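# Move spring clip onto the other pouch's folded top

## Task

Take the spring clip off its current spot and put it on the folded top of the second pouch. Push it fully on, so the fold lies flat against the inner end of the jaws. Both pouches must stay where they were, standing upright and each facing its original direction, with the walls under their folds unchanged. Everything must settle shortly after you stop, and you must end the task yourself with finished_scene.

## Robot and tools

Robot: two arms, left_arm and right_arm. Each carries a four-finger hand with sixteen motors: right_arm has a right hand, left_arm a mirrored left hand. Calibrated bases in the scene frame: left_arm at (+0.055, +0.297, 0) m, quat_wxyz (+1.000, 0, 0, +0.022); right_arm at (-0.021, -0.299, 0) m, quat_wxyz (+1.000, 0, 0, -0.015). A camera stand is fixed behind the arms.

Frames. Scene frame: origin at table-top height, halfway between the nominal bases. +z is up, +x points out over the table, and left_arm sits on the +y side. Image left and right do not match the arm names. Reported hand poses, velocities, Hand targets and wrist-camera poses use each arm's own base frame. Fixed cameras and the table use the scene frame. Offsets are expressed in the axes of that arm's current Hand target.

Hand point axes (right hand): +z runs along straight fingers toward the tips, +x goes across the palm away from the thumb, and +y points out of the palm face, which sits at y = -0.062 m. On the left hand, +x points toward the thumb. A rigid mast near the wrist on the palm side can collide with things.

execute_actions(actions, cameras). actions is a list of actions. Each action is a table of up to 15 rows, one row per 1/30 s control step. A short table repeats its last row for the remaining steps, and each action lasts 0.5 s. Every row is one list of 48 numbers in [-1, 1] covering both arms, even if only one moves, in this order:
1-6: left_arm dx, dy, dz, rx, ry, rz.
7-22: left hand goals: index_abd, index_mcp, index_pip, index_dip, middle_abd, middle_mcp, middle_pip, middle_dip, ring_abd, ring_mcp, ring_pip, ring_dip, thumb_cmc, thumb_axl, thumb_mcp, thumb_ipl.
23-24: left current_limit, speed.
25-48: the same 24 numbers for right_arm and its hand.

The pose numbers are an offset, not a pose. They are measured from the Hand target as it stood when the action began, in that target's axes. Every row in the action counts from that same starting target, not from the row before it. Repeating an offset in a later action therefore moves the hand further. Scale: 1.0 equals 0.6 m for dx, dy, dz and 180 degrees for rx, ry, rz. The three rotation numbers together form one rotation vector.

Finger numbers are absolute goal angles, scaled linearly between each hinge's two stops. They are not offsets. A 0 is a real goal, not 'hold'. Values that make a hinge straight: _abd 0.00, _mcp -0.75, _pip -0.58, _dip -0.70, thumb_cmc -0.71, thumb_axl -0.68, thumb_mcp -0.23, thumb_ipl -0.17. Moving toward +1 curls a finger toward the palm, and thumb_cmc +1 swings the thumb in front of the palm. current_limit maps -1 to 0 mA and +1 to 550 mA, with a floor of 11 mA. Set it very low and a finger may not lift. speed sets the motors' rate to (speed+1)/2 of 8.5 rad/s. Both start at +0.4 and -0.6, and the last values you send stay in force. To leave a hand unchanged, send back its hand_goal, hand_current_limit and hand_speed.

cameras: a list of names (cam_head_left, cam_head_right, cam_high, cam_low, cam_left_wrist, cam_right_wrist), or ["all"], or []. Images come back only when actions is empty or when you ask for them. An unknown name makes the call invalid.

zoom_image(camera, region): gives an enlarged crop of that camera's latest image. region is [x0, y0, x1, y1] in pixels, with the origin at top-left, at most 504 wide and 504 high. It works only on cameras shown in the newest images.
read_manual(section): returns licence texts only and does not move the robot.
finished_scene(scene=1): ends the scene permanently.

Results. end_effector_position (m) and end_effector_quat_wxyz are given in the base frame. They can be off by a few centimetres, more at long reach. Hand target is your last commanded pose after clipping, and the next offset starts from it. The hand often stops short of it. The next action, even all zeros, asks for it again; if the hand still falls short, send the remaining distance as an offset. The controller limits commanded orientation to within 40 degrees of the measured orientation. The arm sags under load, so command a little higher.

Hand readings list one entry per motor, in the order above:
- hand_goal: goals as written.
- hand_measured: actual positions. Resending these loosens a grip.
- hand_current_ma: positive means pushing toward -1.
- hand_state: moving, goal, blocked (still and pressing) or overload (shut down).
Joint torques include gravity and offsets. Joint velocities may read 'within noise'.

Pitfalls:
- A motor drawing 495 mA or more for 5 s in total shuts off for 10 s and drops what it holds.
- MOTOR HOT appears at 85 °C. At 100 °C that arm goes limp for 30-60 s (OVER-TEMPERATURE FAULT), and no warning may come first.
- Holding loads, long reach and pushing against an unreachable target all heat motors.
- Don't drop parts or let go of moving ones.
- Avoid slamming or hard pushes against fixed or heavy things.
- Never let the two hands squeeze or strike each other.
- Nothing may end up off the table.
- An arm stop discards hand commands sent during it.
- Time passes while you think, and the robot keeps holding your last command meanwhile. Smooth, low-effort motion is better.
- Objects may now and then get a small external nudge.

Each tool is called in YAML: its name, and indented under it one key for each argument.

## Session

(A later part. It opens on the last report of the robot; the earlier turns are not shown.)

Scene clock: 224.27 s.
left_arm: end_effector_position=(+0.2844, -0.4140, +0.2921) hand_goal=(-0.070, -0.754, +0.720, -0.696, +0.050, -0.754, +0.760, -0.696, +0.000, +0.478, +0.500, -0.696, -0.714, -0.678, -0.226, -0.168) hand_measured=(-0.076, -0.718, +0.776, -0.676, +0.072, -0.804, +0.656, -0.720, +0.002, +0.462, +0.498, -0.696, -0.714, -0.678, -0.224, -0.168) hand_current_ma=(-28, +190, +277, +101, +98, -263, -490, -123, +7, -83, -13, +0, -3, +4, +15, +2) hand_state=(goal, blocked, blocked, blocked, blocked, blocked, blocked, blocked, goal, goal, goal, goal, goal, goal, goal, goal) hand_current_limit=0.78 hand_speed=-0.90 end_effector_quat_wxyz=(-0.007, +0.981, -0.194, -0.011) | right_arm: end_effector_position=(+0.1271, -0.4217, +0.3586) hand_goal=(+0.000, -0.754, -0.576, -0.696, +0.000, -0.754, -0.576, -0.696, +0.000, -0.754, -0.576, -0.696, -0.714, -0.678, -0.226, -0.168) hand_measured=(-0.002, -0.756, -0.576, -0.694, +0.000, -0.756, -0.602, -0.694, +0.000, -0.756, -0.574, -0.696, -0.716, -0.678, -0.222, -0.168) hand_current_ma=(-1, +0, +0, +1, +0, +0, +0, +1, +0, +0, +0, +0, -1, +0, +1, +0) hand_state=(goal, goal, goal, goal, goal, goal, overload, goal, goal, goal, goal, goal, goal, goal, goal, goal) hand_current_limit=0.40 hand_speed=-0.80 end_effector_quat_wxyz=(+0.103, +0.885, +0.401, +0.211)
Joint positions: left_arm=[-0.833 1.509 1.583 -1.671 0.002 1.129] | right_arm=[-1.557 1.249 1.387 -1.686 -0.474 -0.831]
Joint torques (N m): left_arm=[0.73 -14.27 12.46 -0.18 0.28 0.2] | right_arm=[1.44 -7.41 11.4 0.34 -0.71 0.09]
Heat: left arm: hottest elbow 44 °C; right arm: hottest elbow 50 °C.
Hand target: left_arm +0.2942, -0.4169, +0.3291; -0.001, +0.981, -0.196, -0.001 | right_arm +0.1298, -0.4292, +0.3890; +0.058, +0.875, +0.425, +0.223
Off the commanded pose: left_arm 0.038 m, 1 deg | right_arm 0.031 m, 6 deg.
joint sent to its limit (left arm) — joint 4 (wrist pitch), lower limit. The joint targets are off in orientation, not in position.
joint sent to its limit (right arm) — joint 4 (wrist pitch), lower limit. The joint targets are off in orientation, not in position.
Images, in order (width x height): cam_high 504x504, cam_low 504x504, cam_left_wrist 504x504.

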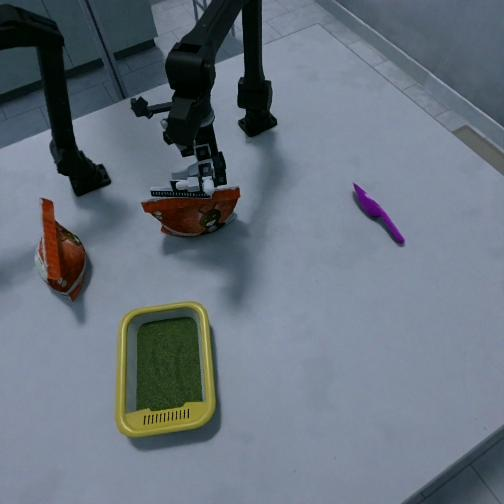

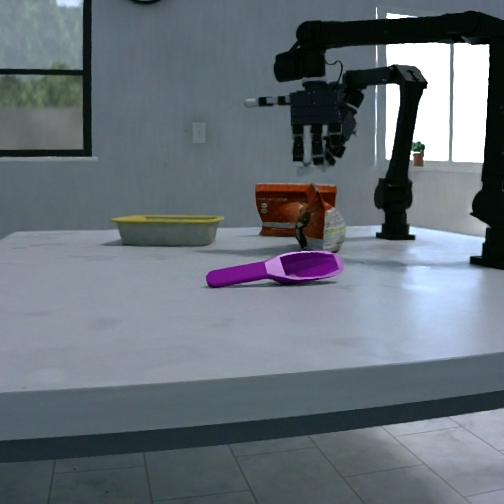

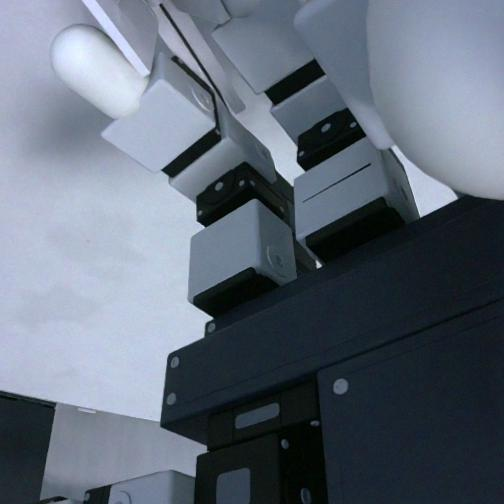

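execute_actions:
  actions:
    - [[0.0,0,0,0,0,0,-0.1,-0.754,0.72,-0.696,0.09,-0.754,0.76,-0.696,0,0.479,0.5,-0.696,-0.714,-0.678,-0.226,-0.168,0.78,-0.9,0,0,0,0,0,0,0,-0.754,-0.576,-0.696,0,-0.754,-0.576,-0.696,0,-0.754,-0.576,-0.696,-0.714,-0.678,-0.226,-0.168,0.4,-0.8]]
  cameras: ["cam_low","cam_left_wrist","cam_high","cam_head_left","cam_head_right"]

zoom_image:
  camera: "cam_left_wrist"
  region: [0, 0, 250, 200]

zoom_image:
  camera: "cam_low"
  region: [275, 120, 345, 190]

zoom_image:
  camera: "cam_high"
  region: [145, 150, 215, 220]

zoom_image:
  camera: "cam_head_left"
  region: [290, 210, 430, 330]

zoom_image:
  camera: "cam_head_right"
  region: [270, 210, 410, 330]

Scene clock: 225.50 s.
left_arm: end_effector_position=(+0.2844, -0.4140, +0.2921) hand_goal=(-0.100, -0.754, +0.720, -0.696, +0.090, -0.754, +0.760, -0.696, +0.000, +0.478, +0.500, -0.696, -0.714, -0.678, -0.226, -0.168) hand_measured=(-0.108, -0.724, +0.758, -0.680, +0.112, -0.796, +0.658, -0.720, +0.002, +0.462, +0.498, -0.696, -0.714, -0.678, -0.224, -0.168) hand_current_ma=(-37, +152, +182, +75, +91, -223, -490, -123, +7, -83, -13, +0, -3, +4, +15, +2) hand_state=(goal, blocked, blocked, goal, blocked, blocked, blocked, blocked, goal, goal, goal, goal, goal, goal, goal, goal) hand_current_limit=0.78 hand_speed=-0.90 end_effector_quat_wxyz=(-0.007, +0.981, -0.194, -0.011) | right_arm: end_effector_position=(+0.1271, -0.4217, +0.3586) hand_goal=(+0.000, -0.754, -0.576, -0.696, +0.000, -0.754, -0.576, -0.696, +0.000, -0.754, -0.576, -0.696, -0.714, -0.678, -0.226, -0.168) hand_measured=(-0.002, -0.756, -0.576, -0.694, +0.000, -0.756, -0.602, -0.694, +0.000, -0.756, -0.574, -0.696, -0.716, -0.678, -0.222, -0.168) hand_current_ma=(-1, +0, +0, +1, +0, +0, +0, +1, +0, +0, +0, +0, -1, +0, +1, +0) hand_state=(goal, goal, goal, goal, goal, goal, overload, goal, goal, goal, goal, goal, goal, goal, goal, goal) hand_current_limit=0.40 hand_speed=-0.80 end_effector_quat_wxyz=(+0.103, +0.885, +0.401, +0.211)
Joint positions: left_arm=[-0.833 1.509 1.583 -1.671 0.002 1.129] | right_arm=[-1.557 1.249 1.387 -1.686 -0.474 -0.831]
Joint torques (N m): left_arm=[0.79 -14.27 12.46 -0.2 0.29 0.19] | right_arm=[1.73 -6.83 11.23 0.31 -0.67 0.06]
Heat: left arm: hottest elbow 44 °C; right arm: hottest elbow 50 °C.
Hand target: left_arm +0.2942, -0.4169, +0.3291; -0.001, +0.981, -0.196, -0.001 | right_arm +0.1298, -0.4292, +0.3890; +0.058, +0.875, +0.425, +0.223
Off the commanded pose: left_arm 0.038 m, 1 deg | right_arm 0.031 m, 6 deg.
joint sent to its limit (left arm) — joint 4 (wrist pitch), lower limit. The joint targets are off in orientation, not in position.
joint sent to its limit (right arm) — joint 4 (wrist pitch), lower limit. The joint targets are off in orientation, not in position.
Images, in order (width x height): cam_head_left 504x504, cam_head_right 504x504, cam_high 504x504, cam_low 504x504, cam_left_wrist 504x504.

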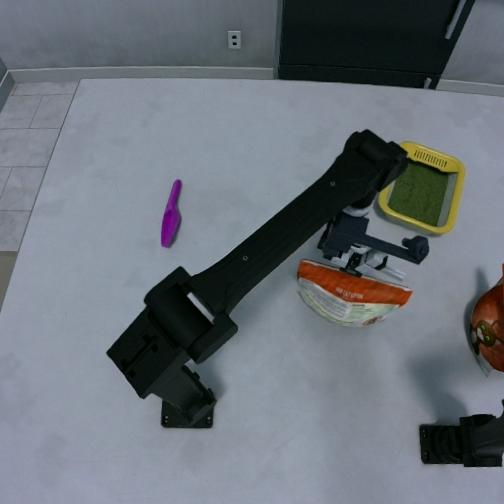

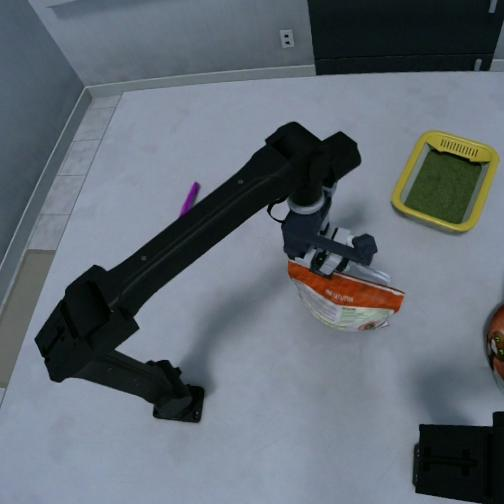

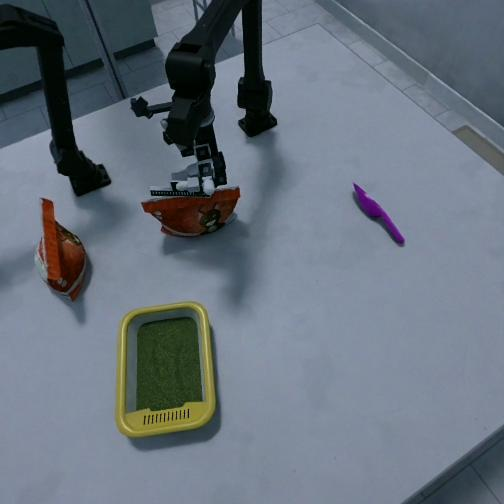

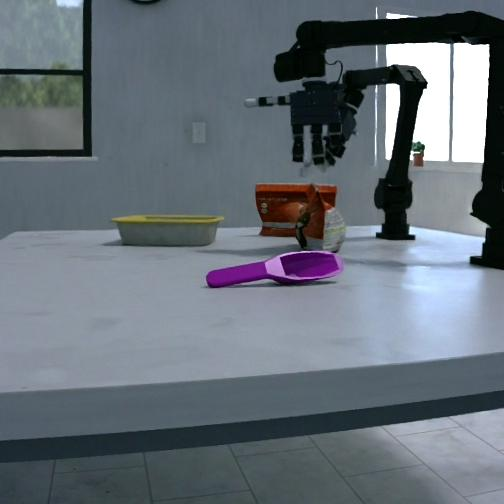

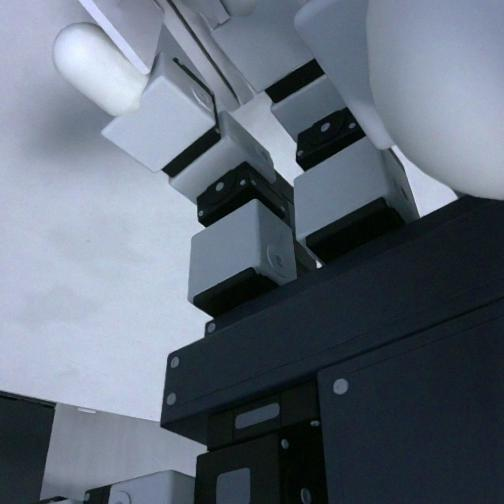

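Scaled by 2.016 from the camera's 504x504 image, which has a finer 720x720 frame.

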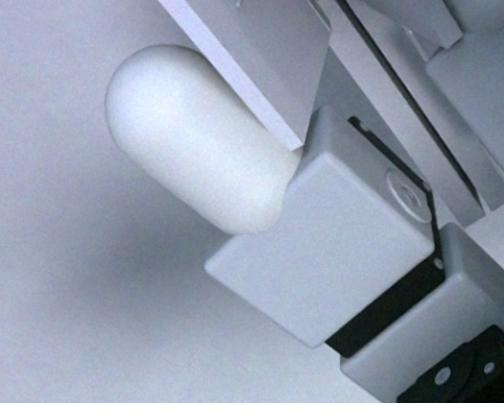

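Scaled by 7.200 from the camera's 504x504 image, which has a finer 720x720 frame.

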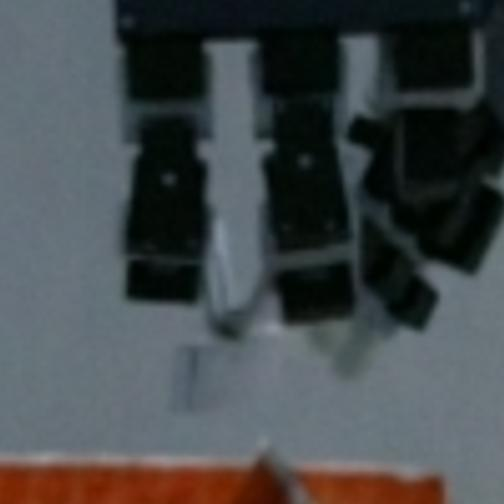

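Scaled by 7.200 from the camera's 504x504 image, which has a finer 720x720 frame.

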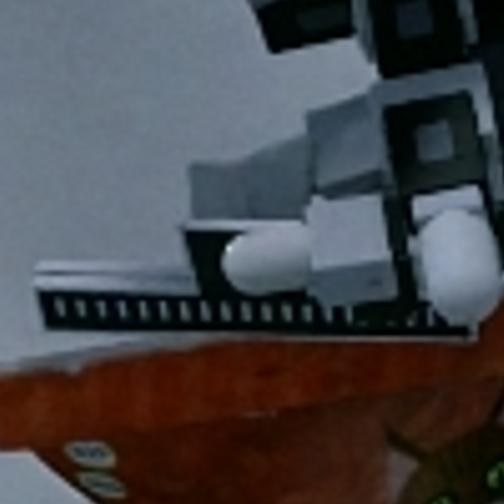

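Scaled by 3.600 from the camera's 504x504 image, which has a finer 720x720 frame.

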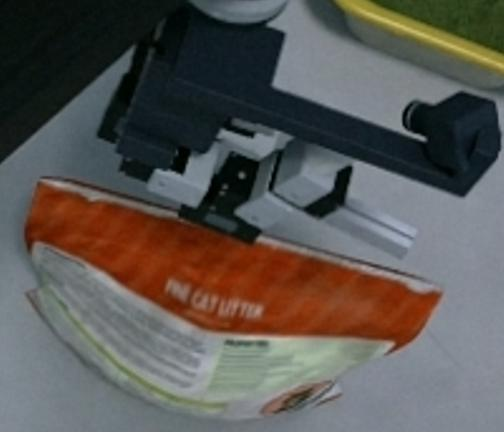

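Scaled by 3.600 from the camera's 504x504 image, which has a finer 720x720 frame.

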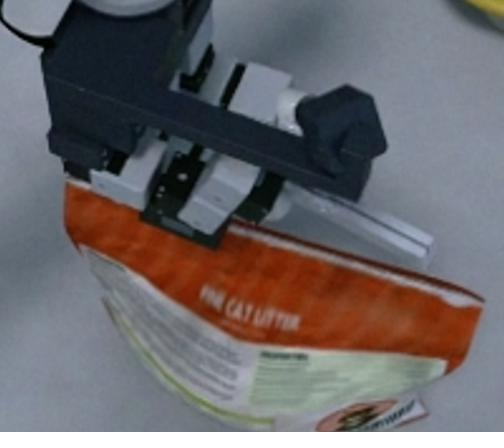

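zoom_image:
  camera: "cam_low"
  region: [290, 145, 325, 180]

zoom_image:
  camera: "cam_high"
  region: [145, 165, 215, 200]

zoom_image:
  camera: "cam_head_right"
  region: [330, 240, 400, 300]

zoom_image:
  camera: "cam_head_left"
  region: [370, 250, 420, 290]

Scaled by 14.400 from the camera's 504x504 image, which has a finer 720x720 frame.

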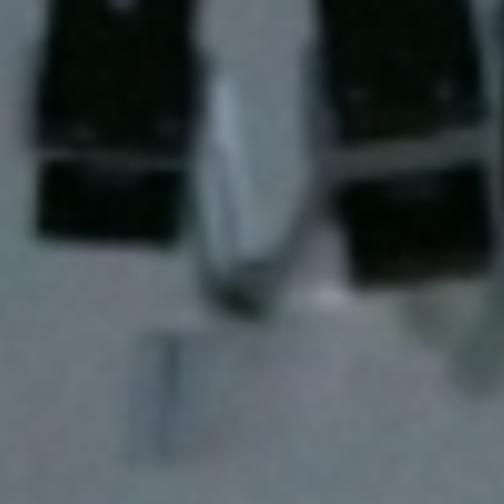

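Scaled by 7.200 from the camera's 504x504 image, which has a finer 720x720 frame.

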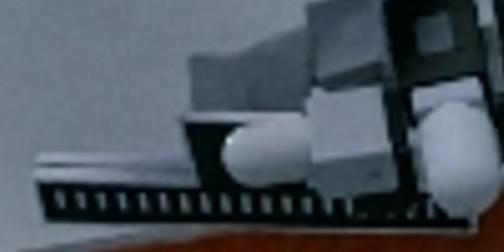

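Scaled by 7.200 from the camera's 504x504 image, which has a finer 720x720 frame.

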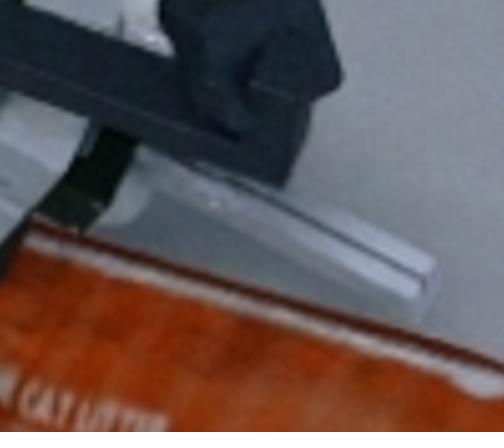

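Scaled by 10.080 from the camera's 504x504 image, which has a finer 720x720 frame.

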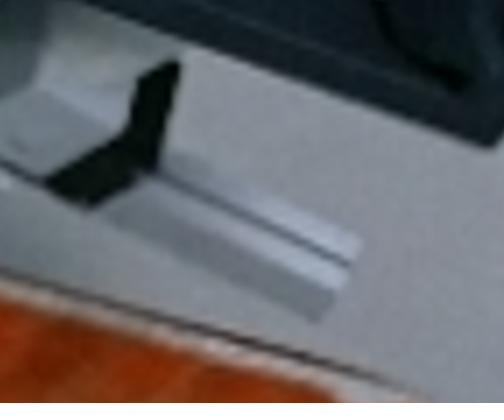

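execute_actions:
  actions:
    - [[0.0,0,0,0,0,0,-0.11,-0.79,0.72,-0.696,0.1,-0.715,0.73,-0.696,0,0.479,0.5,-0.696,-0.714,-0.678,-0.226,-0.168,0.78,-0.9,0,0,0,0,0,0,0,-0.754,-0.576,-0.696,0,-0.754,-0.576,-0.696,0,-0.754,-0.576,-0.696,-0.714,-0.678,-0.226,-0.168,0.4,-0.8]]
  cameras: ["cam_low","cam_left_wrist","cam_high"]

zoom_image:
  camera: "cam_low"
  region: [290, 145, 325, 180]

zoom_image:
  camera: "cam_high"
  region: [145, 165, 215, 200]

Scene clock: 227.57 s.
left_arm: end_effector_position=(+0.2844, -0.4140, +0.2921) hand_goal=(-0.110, -0.790, +0.720, -0.696, +0.100, -0.716, +0.730, -0.696, +0.000, +0.478, +0.500, -0.696, -0.714, -0.678, -0.226, -0.168) hand_measured=(-0.124, -0.742, +0.746, -0.682, +0.128, -0.780, +0.658, -0.720, +0.002, +0.462, +0.498, -0.696, -0.714, -0.678, -0.224, -0.168) hand_current_ma=(-63, +252, +131, +64, +121, -332, -354, -123, +7, -83, -13, +0, -3, +4, +15, +2) hand_state=(goal, blocked, blocked, goal, blocked, blocked, blocked, blocked, goal, goal, goal, goal, goal, goal, goal, goal) hand_current_limit=0.78 hand_speed=-0.90 end_effector_quat_wxyz=(-0.007, +0.981, -0.194, -0.011) | right_arm: end_effector_position=(+0.1271, -0.4217, +0.3586) hand_goal=(+0.000, -0.754, -0.576, -0.696, +0.000, -0.754, -0.576, -0.696, +0.000, -0.754, -0.576, -0.696, -0.714, -0.678, -0.226, -0.168) hand_measured=(-0.002, -0.756, -0.576, -0.694, +0.000, -0.756, -0.602, -0.694, +0.000, -0.756, -0.574, -0.696, -0.716, -0.678, -0.222, -0.168) hand_current_ma=(-1, +0, +0, +1, +0, +0, +0, +1, +0, +0, +0, +0, -1, +0, +1, +0) hand_state=(goal, goal, goal, goal, goal, goal, overload, goal, goal, goal, goal, goal, goal, goal, goal, goal) hand_current_limit=0.40 hand_speed=-0.80 end_effector_quat_wxyz=(+0.103, +0.885, +0.401, +0.211)
Joint positions: left_arm=[-0.833 1.509 1.583 -1.671 0.002 1.129] | right_arm=[-1.557 1.249 1.387 -1.686 -0.474 -0.831]
Joint torques (N m): left_arm=[0.73 -14.21 12.52 -0.18 0.28 0.19] | right_arm=[1.26 -6.42 11.4 0.4 -0.73 0.07]
Heat: left arm: hottest elbow 44 °C; right arm: hottest elbow 50 °C.
Hand target: left_arm +0.2942, -0.4169, +0.3291; -0.001, +0.981, -0.196, -0.001 | right_arm +0.1298, -0.4292, +0.3890; +0.058, +0.875, +0.425, +0.223
Off the commanded pose: left_arm 0.038 m, 1 deg | right_arm 0.031 m, 6 deg.
joint sent to its limit (left arm) — joint 4 (wrist pitch), lower limit. The joint targets are off in orientation, not in position.
joint sent to its limit (right arm) — joint 4 (wrist pitch), lower limit. The joint targets are off in orientation, not in position.
Images, in order (width x height): cam_high 504x504, cam_low 504x504, cam_left_wrist 504x504.

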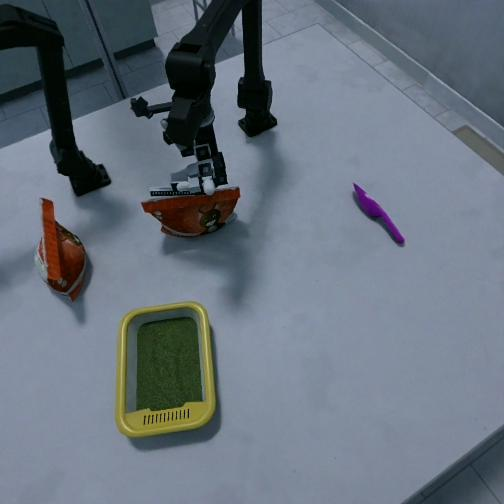

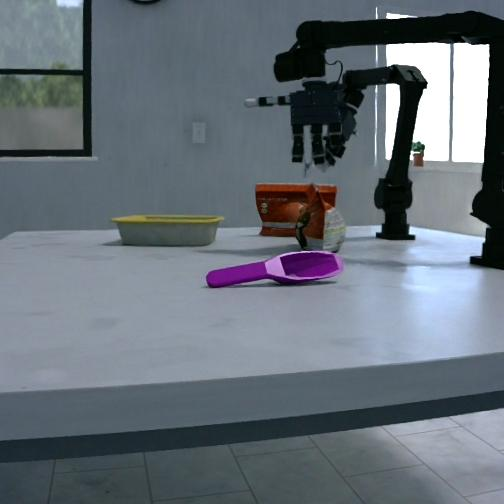

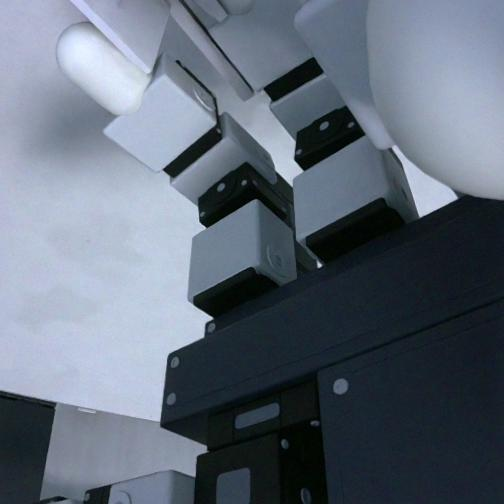

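Scaled by 14.400 from the camera's 504x504 image, which has a finer 720x720 frame.

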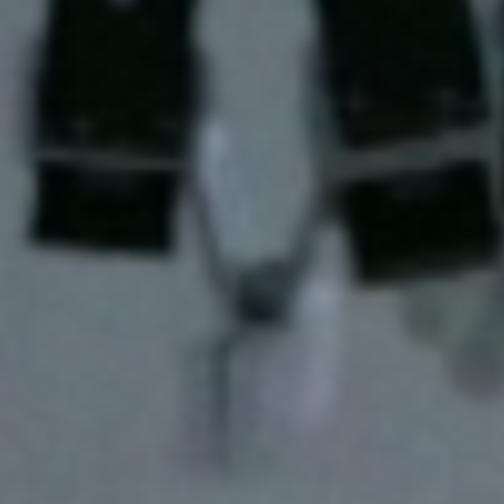

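Scaled by 7.200 from the camera's 504x504 image, which has a finer 720x720 frame.

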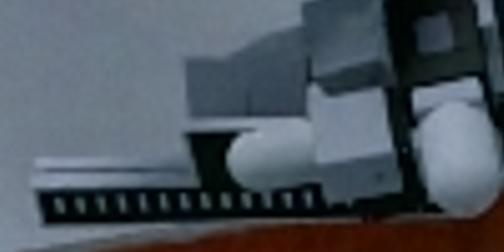

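execute_actions:
  actions:
    - [[0.0,0,-0.04,0,0,0,-0.09,-0.78,0.72,-0.696,0.08,-0.73,0.72,-0.696,0,0.479,0.5,-0.696,-0.714,-0.678,-0.226,-0.168,0.78,-0.9,-0.0838,-0.0692,-0.0545,-0.0177,-0.0151,0.04625,0,-0.754,-0.576,-0.696,0,-0.754,-0.576,-0.696,0,-0.754,-0.576,-0.696,-0.714,-0.678,-0.226,-0.168,0.4,-0.8]]
    - [[0.0,0,-0.05,0,0,0,-0.09,-0.78,0.72,-0.696,0.08,-0.73,0.72,-0.696,0,0.479,0.5,-0.696,-0.714,-0.678,-0.226,-0.168,0.78,-0.9,-0.0838,-0.0692,-0.0545,-0.0177,-0.0151,0.04625,0,-0.754,-0.576,-0.696,0,-0.754,-0.576,-0.696,0,-0.754,-0.576,-0.696,-0.714,-0.678,-0.226,-0.168,0.4,-0.8]]
    - [[0.0,0,-0.03,0,0,0,-0.09,-0.78,0.72,-0.696,0.08,-0.73,0.72,-0.696,0,0.479,0.5,-0.696,-0.714,-0.678,-0.226,-0.168,0.78,-0.9,-0.0838,-0.0692,-0.0545,-0.0177,-0.0151,0.04625,0,-0.754,-0.576,-0.696,0,-0.754,-0.576,-0.696,0,-0.754,-0.576,-0.696,-0.714,-0.678,-0.226,-0.168,0.4,-0.8]]
  cameras: ["cam_low","cam_left_wrist","cam_high","cam_head_left"]

zoom_image:
  camera: "cam_low"
  region: [285, 100, 345, 160]

zoom_image:
  camera: "cam_high"
  region: [130, 130, 230, 230]

Scene clock: 233.10 s.
left_arm: end_effector_position=(+0.2875, -0.4178, +0.3630) hand_goal=(-0.090, -0.780, +0.720, -0.696, +0.080, -0.730, +0.720, -0.696, +0.000, +0.478, +0.500, -0.696, -0.714, -0.678, -0.226, -0.168) hand_measured=(-0.124, -0.742, +0.746, -0.684, +0.128, -0.780, +0.658, -0.720, +0.002, +0.462, +0.498, -0.696, -0.714, -0.678, -0.224, -0.168) hand_current_ma=(-150, +199, +126, +63, +208, -258, -304, -123, +7, -83, -13, +0, -3, +4, +15, +2) hand_state=(blocked, blocked, blocked, goal, blocked, blocked, blocked, blocked, goal, goal, goal, goal, goal, goal, goal, goal) hand_current_limit=0.78 hand_speed=-0.90 end_effector_quat_wxyz=(+0.047, +0.979, -0.191, +0.043) | right_arm: end_effector_position=(-0.0848, -0.4322, +0.3587) hand_goal=(+0.000, -0.754, -0.576, -0.696, +0.000, -0.754, -0.576, -0.696, +0.000, -0.754, -0.576, -0.696, -0.714, -0.678, -0.226, -0.168) hand_measured=(-0.002, -0.756, -0.576, -0.694, +0.000, -0.756, -0.602, -0.694, +0.000, -0.756, -0.574, -0.696, -0.716, -0.678, -0.222, -0.168) hand_current_ma=(-1, +0, +0, +1, +0, +0, +0, +1, +0, +0, +0, +0, -1, +0, +1, +0) hand_state=(goal, goal, goal, goal, goal, goal, overload, goal, goal, goal, goal, goal, goal, goal, goal, goal) hand_current_limit=0.40 hand_speed=-0.80 end_effector_quat_wxyz=(+0.151, +0.956, +0.176, +0.181)
Joint positions: left_arm=[-0.826 1.448 1.673 -1.671 0.026 1.129] | right_arm=[-2.043 1.249 1.387 -1.686 -0.476 -0.831]
Joint torques (N m): left_arm=[0.79 -13.33 12.63 0.2 0.34 0.17] | right_arm=[1.85 -6.95 11.51 0.27 -0.66 0.07]
Heat: left arm: hottest elbow 45 °C; right arm: hottest elbow 50 °C.
Hand target: left_arm +0.2943, -0.4170, +0.4012; +0.000, +0.981, -0.196, -0.001 | right_arm -0.0868, -0.4401, +0.3892; +0.110, +0.952, +0.202, +0.202
Off the commanded pose: left_arm 0.039 m, 7 deg | right_arm 0.032 m, 6 deg.
joint sent to its limit (left arm) — joint 4 (wrist pitch), lower limit. The joint targets are off in orientation, not in position.
joint sent to its limit (right arm) — joint 4 (wrist pitch), lower limit. The joint targets are off in orientation, not in position.
Images, in order (width x height): cam_head_left 504x504, cam_high 504x504, cam_low 504x504, cam_left_wrist 504x504.

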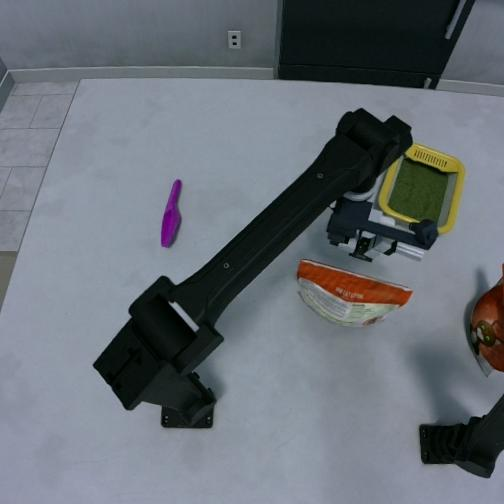

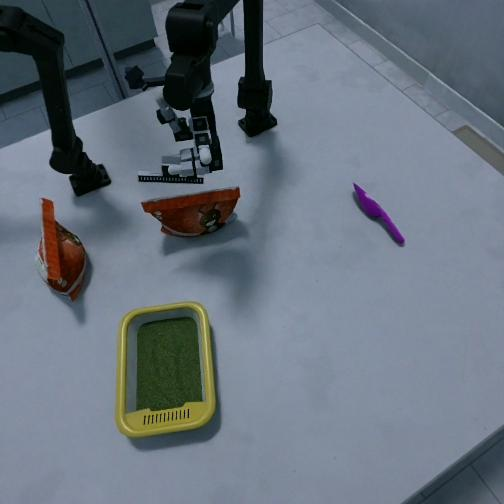

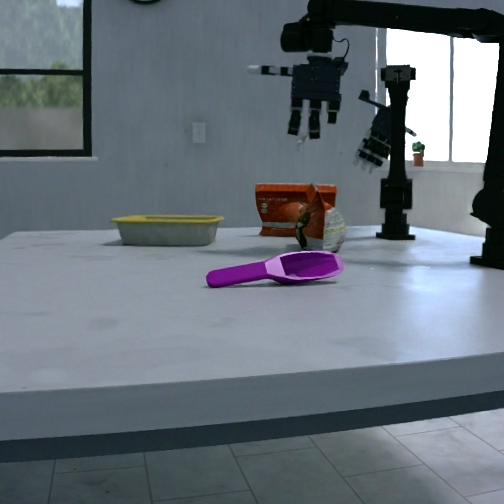

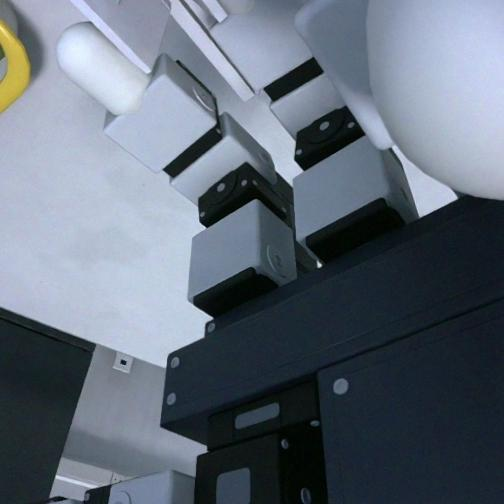

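Scaled by 8.400 from the camera's 504x504 image, which has a finer 720x720 frame.

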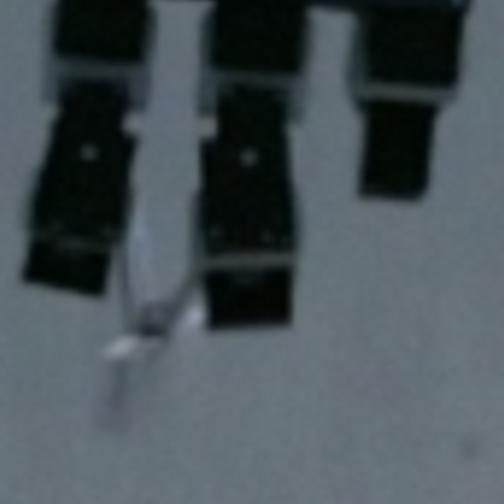

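Scaled by 5.040 from the camera's 504x504 image, which has a finer 720x720 frame.

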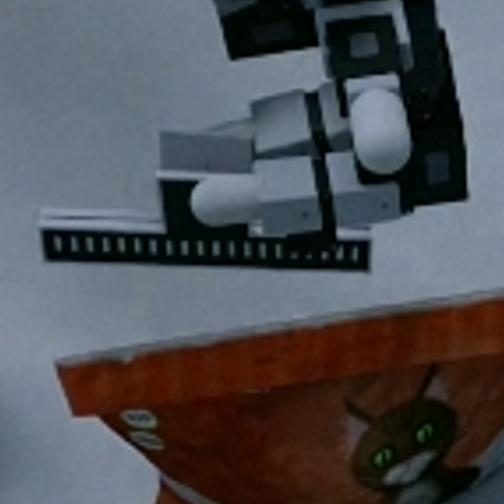

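execute_actions:
  actions:
    - [[0.0355,0.0563,0.0067,0,0,-0.0699,-0.09,-0.78,0.72,-0.696,0.08,-0.73,0.72,-0.696,0,0.479,0.5,-0.696,-0.714,-0.678,-0.226,-0.168,0.78,-0.9,-0.0762,0.0643,-0.008,0,0,0,0,-0.754,-0.576,-0.696,0,-0.754,-0.576,-0.696,0,-0.754,-0.576,-0.696,-0.714,-0.678,-0.226,-0.168,0.4,-0.8]]
    - [[0.0132,0.0573,0.0067,0,0,-0.0699,-0.09,-0.78,0.72,-0.696,0.08,-0.73,0.72,-0.696,0,0.479,0.5,-0.696,-0.714,-0.678,-0.226,-0.168,0.78,-0.9,0,0,0,0,0,0,0,-0.754,-0.576,-0.696,0,-0.754,-0.576,-0.696,0,-0.754,-0.576,-0.696,-0.714,-0.678,-0.226,-0.168,0.4,-0.8]]
    - [[-0.0087,0.0507,0.0067,0,0,-0.0699,-0.09,-0.78,0.72,-0.696,0.08,-0.73,0.72,-0.696,0,0.479,0.5,-0.696,-0.714,-0.678,-0.226,-0.168,0.78,-0.9,0,0,0,0,0,0,0,-0.754,-0.576,-0.696,0,-0.754,-0.576,-0.696,0,-0.754,-0.576,-0.696,-0.714,-0.678,-0.226,-0.168,0.4,-0.8]]
  cameras: ["cam_low","cam_high","cam_head_left"]

Scene clock: 237.23 s.
left_arm: end_effector_position=(+0.2932, -0.5137, +0.3580) hand_goal=(-0.090, -0.780, +0.720, -0.696, +0.080, -0.730, +0.720, -0.696, +0.000, +0.478, +0.500, -0.696, -0.714, -0.678, -0.226, -0.168) hand_measured=(-0.124, -0.742, +0.744, -0.684, +0.128, -0.780, +0.658, -0.720, +0.002, +0.462, +0.498, -0.696, -0.714, -0.678, -0.224, -0.168) hand_current_ma=(-150, +199, +113, +57, +208, -258, -304, -123, +7, -83, -13, +0, -3, +4, +15, +2) hand_state=(blocked, blocked, blocked, goal, blocked, blocked, blocked, blocked, goal, goal, goal, goal, goal, goal, goal, goal) hand_current_limit=0.78 hand_speed=-0.90 end_effector_quat_wxyz=(+0.057, +0.991, +0.122, +0.022) | right_arm: end_effector_position=(-0.1116, -0.4847, +0.3587) hand_goal=(+0.000, -0.754, -0.576, -0.696, +0.000, -0.754, -0.576, -0.696, +0.000, -0.754, -0.576, -0.696, -0.714, -0.678, -0.226, -0.168) hand_measured=(-0.002, -0.756, -0.576, -0.694, +0.000, -0.756, -0.602, -0.694, +0.000, -0.756, -0.574, -0.696, -0.716, -0.678, -0.222, -0.168) hand_current_ma=(-1, +0, +0, +1, +0, -1, +0, +1, +0, -1, +0, +0, -1, +0, +1, +0) hand_state=(goal, goal, goal, goal, goal, goal, overload, goal, goal, goal, goal, goal, goal, goal, goal, goal) hand_current_limit=0.40 hand_speed=-0.80 end_effector_quat_wxyz=(+0.147, +0.956, +0.174, +0.184)
Joint positions: left_arm=[-1.048 1.603 1.831 -1.676 0.003 0.278] | right_arm=[-2.043 1.408 1.538 -1.691 -0.476 -0.831]
Joint torques (N m): left_arm=[-0.56 -14.33 12.78 0.42 -0.14 -0.12] | right_arm=[1.44 -8.82 11.34 0.55 -0.64 0.01]
Heat: left arm: hottest elbow 45 °C; right arm: hottest elbow 50 °C.
Hand target: left_arm +0.2988, -0.5222, +0.3890; -0.001, +0.991, +0.132, +0.000 | right_arm -0.1140, -0.4935, +0.3893; +0.110, +0.952, +0.202, +0.202
Off the commanded pose: left_arm 0.033 m, 7 deg | right_arm 0.032 m, 6 deg.
joint sent to its limit (left arm) — joint 4 (wrist pitch), lower limit. The joint targets are off in orientation, not in position.
joint sent to its limit (right arm) — joint 4 (wrist pitch), lower limit. The joint targets are off in orientation, not in position.
Images, in order (width x height): cam_head_left 504x504, cam_high 504x504, cam_low 504x504.

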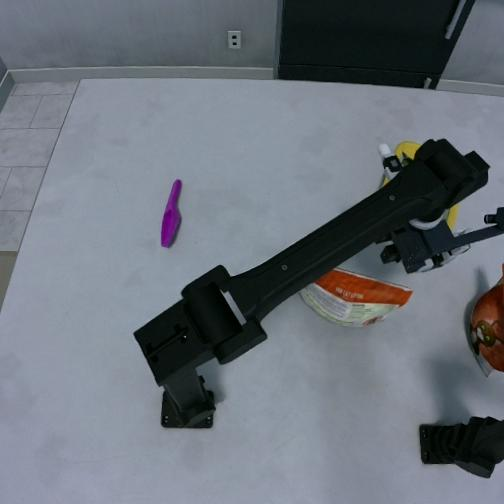

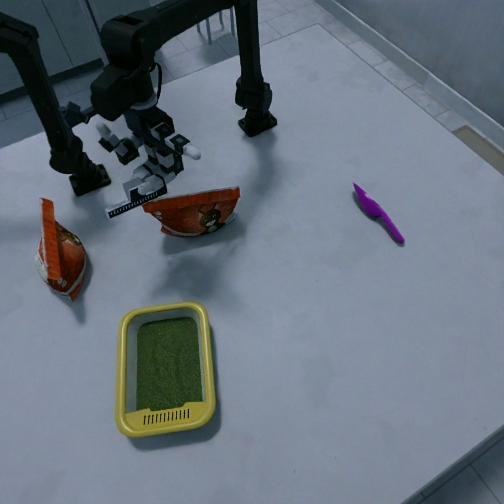

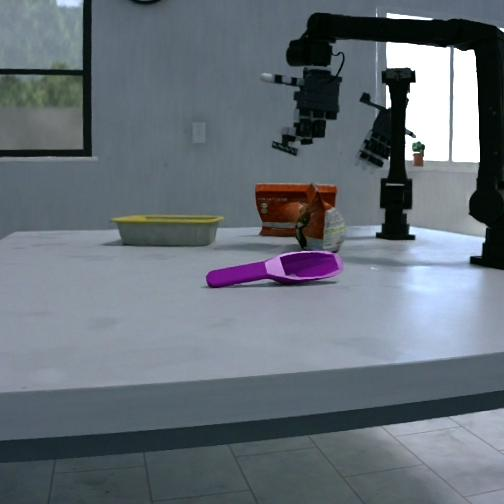

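execute_actions:
  actions:
    - [[-0.0277,0.0372,0.0067,0,0,-0.0699,-0.09,-0.78,0.72,-0.696,0.08,-0.73,0.72,-0.696,0,0.479,0.5,-0.696,-0.714,-0.678,-0.226,-0.168,0.78,-0.9,0,0,0,0,0,0,0,-0.754,-0.576,-0.696,0,-0.754,-0.576,-0.696,0,-0.754,-0.576,-0.696,-0.714,-0.678,-0.226,-0.168,0.4,-0.8]]
    - [[-0.0425,0.0182,0.0067,0,0,-0.0699,-0.09,-0.78,0.72,-0.696,0.08,-0.73,0.72,-0.696,0,0.479,0.5,-0.696,-0.714,-0.678,-0.226,-0.168,0.78,-0.9,0,0,0,0,0,0,0,-0.754,-0.576,-0.696,0,-0.754,-0.576,-0.696,0,-0.754,-0.576,-0.696,-0.714,-0.678,-0.226,-0.168,0.4,-0.8]]
    - [[-0.0502,-0.0055,0.0067,0,0,-0.0699,-0.09,-0.78,0.72,-0.696,0.08,-0.73,0.72,-0.696,0,0.479,0.5,-0.696,-0.714,-0.678,-0.226,-0.168,0.78,-0.9,0,0,0,0,0,0,0,-0.754,-0.576,-0.696,0,-0.754,-0.576,-0.696,0,-0.754,-0.576,-0.696,-0.714,-0.678,-0.226,-0.168,0.4,-0.8]]
  cameras: ["cam_low","cam_high","cam_head_left"]

Scene clock: 239.63 s.
left_arm: end_effector_position=(+0.2406, -0.5794, +0.3485) hand_goal=(-0.090, -0.780, +0.720, -0.696, +0.080, -0.730, +0.720, -0.696, +0.000, +0.478, +0.500, -0.696, -0.714, -0.678, -0.226, -0.168) hand_measured=(-0.124, -0.742, +0.742, -0.684, +0.128, -0.780, +0.658, -0.720, +0.002, +0.462, +0.498, -0.696, -0.714, -0.678, -0.224, -0.168) hand_current_ma=(-150, +199, +112, +57, +208, -258, -304, -123, +7, -83, -13, +0, -3, +4, +15, +2) hand_state=(blocked, blocked, blocked, goal, blocked, blocked, blocked, blocked, goal, goal, goal, goal, goal, goal, goal, goal) hand_current_limit=0.78 hand_speed=-0.90 end_effector_quat_wxyz=(+0.073, +0.902, +0.426, +0.001) | right_arm: end_effector_position=(-0.1116, -0.4847, +0.3587) hand_goal=(+0.000, -0.754, -0.576, -0.696, +0.000, -0.754, -0.576, -0.696, +0.000, -0.754, -0.576, -0.696, -0.714, -0.678, -0.226, -0.168) hand_measured=(-0.002, -0.756, -0.576, -0.694, +0.000, -0.756, -0.602, -0.694, +0.000, -0.756, -0.574, -0.696, -0.716, -0.678, -0.222, -0.168) hand_current_ma=(-1, +0, +0, +1, +0, -1, +0, +1, +0, -1, +0, +0, -1, +0, +1, +0) hand_state=(goal, goal, goal, goal, goal, goal, overload, goal, goal, goal, goal, goal, goal, goal, goal, goal) hand_current_limit=0.40 hand_speed=-0.80 end_effector_quat_wxyz=(+0.147, +0.956, +0.174, +0.184)
Joint positions: left_arm=[-1.29 1.764 2.014 -1.676 -0.026 -0.6] | right_arm=[-2.043 1.408 1.538 -1.691 -0.476 -0.831]
Joint torques (N m): left_arm=[-0.03 -16.5 12.63 0.38 -0.29 -0.1] | right_arm=[1.49 -8.7 11.22 0.43 -0.71 0]
Heat: left arm: hottest elbow 46 °C; right arm: hottest elbow 50 °C.
Hand target: left_arm +0.2459, -0.5866, +0.3768; -0.001, +0.896, +0.445, +0.000 | right_arm -0.1140, -0.4935, +0.3893; +0.110, +0.952, +0.202, +0.202
Off the commanded pose: left_arm 0.030 m, 9 deg | right_arm 0.032 m, 6 deg.
joint sent to its limit (left arm) — joint 4 (wrist pitch), lower limit. The joint targets are off in orientation, not in position.
joint sent to its limit (right arm) — joint 4 (wrist pitch), lower limit. The joint targets are off in orientation, not in position.
Images, in order (width x height): cam_head_left 504x504, cam_high 504x504, cam_low 504x504.

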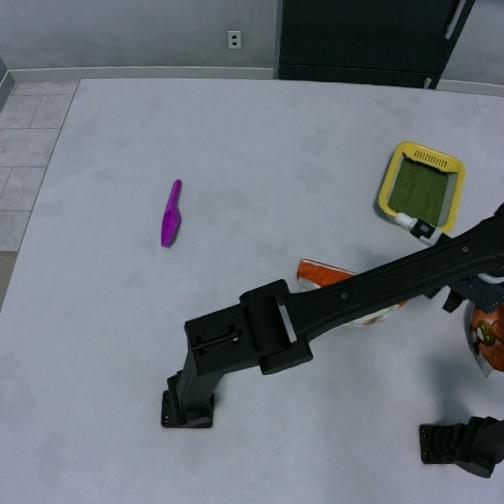

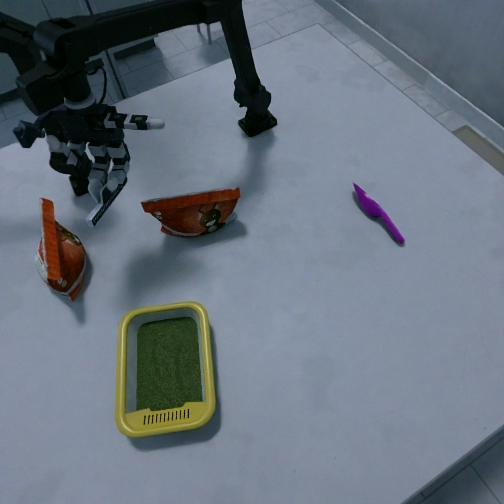

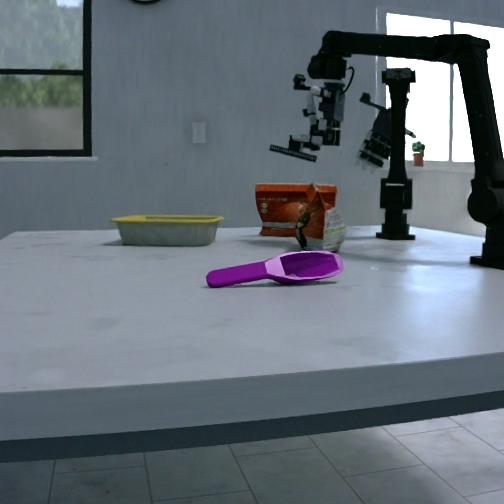

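execute_actions:
  actions:
    - [[-0.0507,-0.0307,0.0067,0,0,-0.0699,-0.09,-0.78,0.72,-0.696,0.08,-0.73,0.72,-0.696,0,0.479,0.5,-0.696,-0.714,-0.678,-0.226,-0.168,0.78,-0.9,0,0,0,0,0,0,0,-0.754,-0.576,-0.696,0,-0.754,-0.576,-0.696,0,-0.754,-0.576,-0.696,-0.714,-0.678,-0.226,-0.168,0.4,-0.8]]
    - [[-0.0433,-0.0557,0.0067,0,0,-0.0699,-0.09,-0.78,0.72,-0.696,0.08,-0.73,0.72,-0.696,0,0.479,0.5,-0.696,-0.714,-0.678,-0.226,-0.168,0.78,-0.9,0,0,0,0,0,0,0,-0.754,-0.576,-0.696,0,-0.754,-0.576,-0.696,0,-0.754,-0.576,-0.696,-0.714,-0.678,-0.226,-0.168,0.4,-0.8]]
  cameras: ["all"]

Scene clock: 241.43 s.
left_arm: end_effector_position=(+0.1672, -0.6029, +0.3446) hand_goal=(-0.090, -0.780, +0.720, -0.696, +0.080, -0.730, +0.720, -0.696, +0.000, +0.478, +0.500, -0.696, -0.714, -0.678, -0.226, -0.168) hand_measured=(-0.124, -0.742, +0.742, -0.684, +0.128, -0.780, +0.658, -0.720, +0.002, +0.462, +0.498, -0.696, -0.714, -0.678, -0.224, -0.168) hand_current_ma=(-150, +199, +112, +57, +208, -258, -304, -123, +7, -83, -13, +0, -2, +4, +15, +2) hand_state=(blocked, blocked, blocked, goal, blocked, blocked, blocked, blocked, goal, goal, goal, goal, goal, goal, goal, goal) hand_current_limit=0.78 hand_speed=-0.90 end_effector_quat_wxyz=(+0.091, +0.792, +0.603, -0.025) | right_arm: end_effector_position=(-0.1116, -0.4847, +0.3587) hand_goal=(+0.000, -0.754, -0.576, -0.696, +0.000, -0.754, -0.576, -0.696, +0.000, -0.754, -0.576, -0.696, -0.714, -0.678, -0.226, -0.168) hand_measured=(-0.002, -0.756, -0.576, -0.694, +0.000, -0.756, -0.602, -0.694, +0.000, -0.756, -0.574, -0.696, -0.716, -0.678, -0.222, -0.168) hand_current_ma=(-1, +0, +0, +1, +0, -1, +0, +1, +0, -1, +0, +0, -1, +0, +1, +0) hand_state=(goal, goal, goal, goal, goal, goal, overload, goal, goal, goal, goal, goal, goal, goal, goal, goal) hand_current_limit=0.40 hand_speed=-0.80 end_effector_quat_wxyz=(+0.147, +0.956, +0.174, +0.184)
Joint positions: left_arm=[-1.453 1.865 2.153 -1.676 -0.048 -1.178] | right_arm=[-2.043 1.408 1.538 -1.691 -0.476 -0.831]
Joint torques (N m): left_arm=[0.26 -17.79 12.56 0.32 -0.18 -0.08] | right_arm=[1.03 -8.7 11.3 0.49 -0.69 0.03]
Heat: left arm: hottest elbow 46 °C; right arm: hottest elbow 50 °C.
Hand target: left_arm +0.1718, -0.6094, +0.3690; -0.001, +0.777, +0.630, +0.000 | right_arm -0.1140, -0.4935, +0.3893; +0.110, +0.952, +0.202, +0.202
Off the commanded pose: left_arm 0.026 m, 11 deg | right_arm 0.032 m, 6 deg.
joint sent to its limit (left arm) — joint 4 (wrist pitch), lower limit. The joint targets are off in orientation, not in position.
joint sent to its limit (right arm) — joint 4 (wrist pitch), lower limit. The joint targets are off in orientation, not in position.

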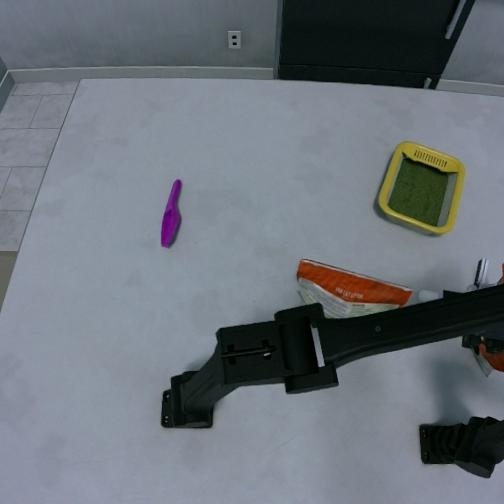

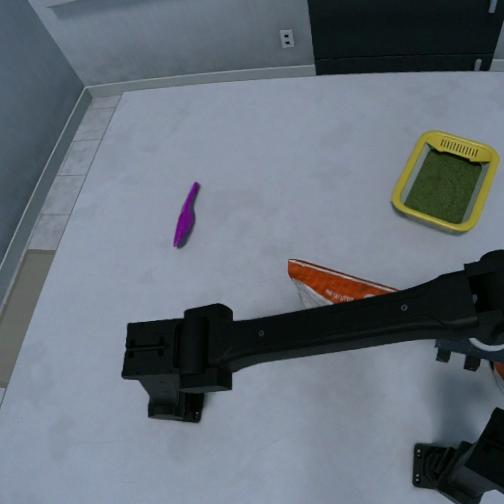

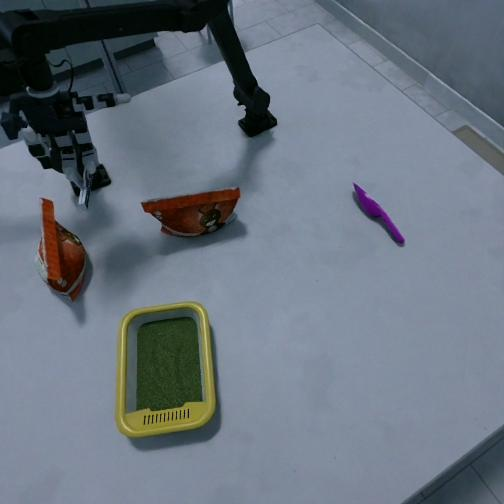

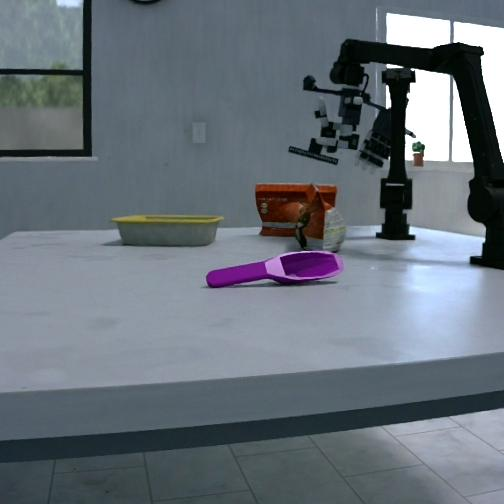

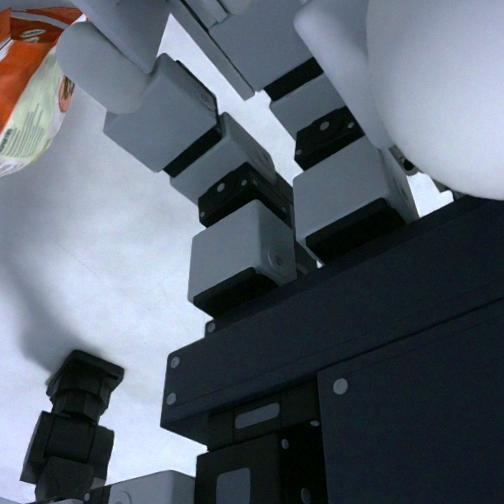

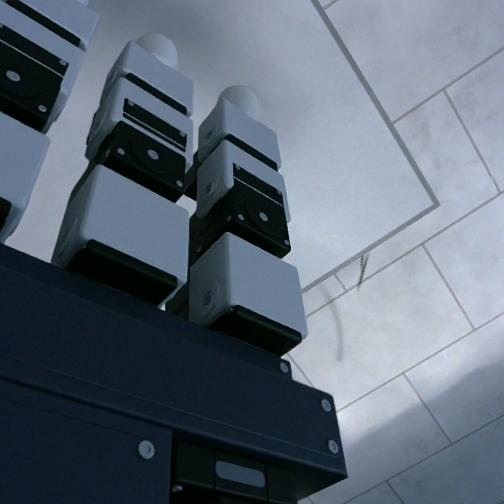

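zoom_image:
  camera: "cam_high"
  region: [10, 110, 130, 310]

zoom_image:
  camera: "cam_low"
  region: [260, 70, 400, 260]

zoom_image:
  camera: "cam_head_left"
  region: [404, 230, 504, 400]

Scaled by 2.520 from the camera's 504x504 image, which has a finer 720x720 frame.

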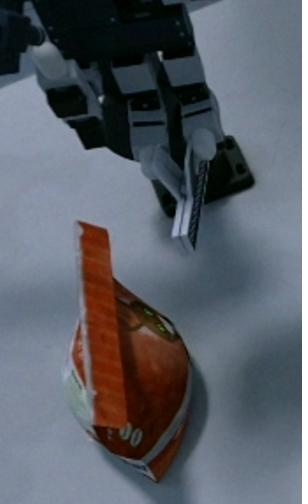

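Scaled by 2.653 from the camera's 504x504 image, which has a finer 720x720 frame.

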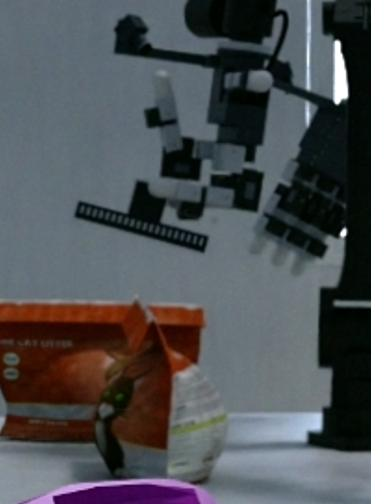

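Scaled by 2.965 from the camera's 504x504 image, which has a finer 720x720 frame.

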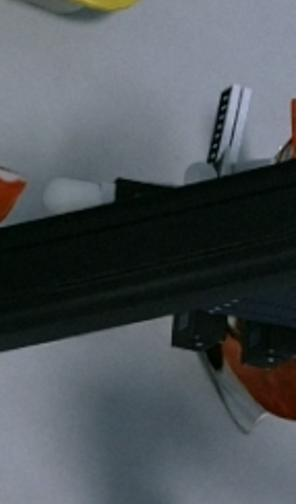

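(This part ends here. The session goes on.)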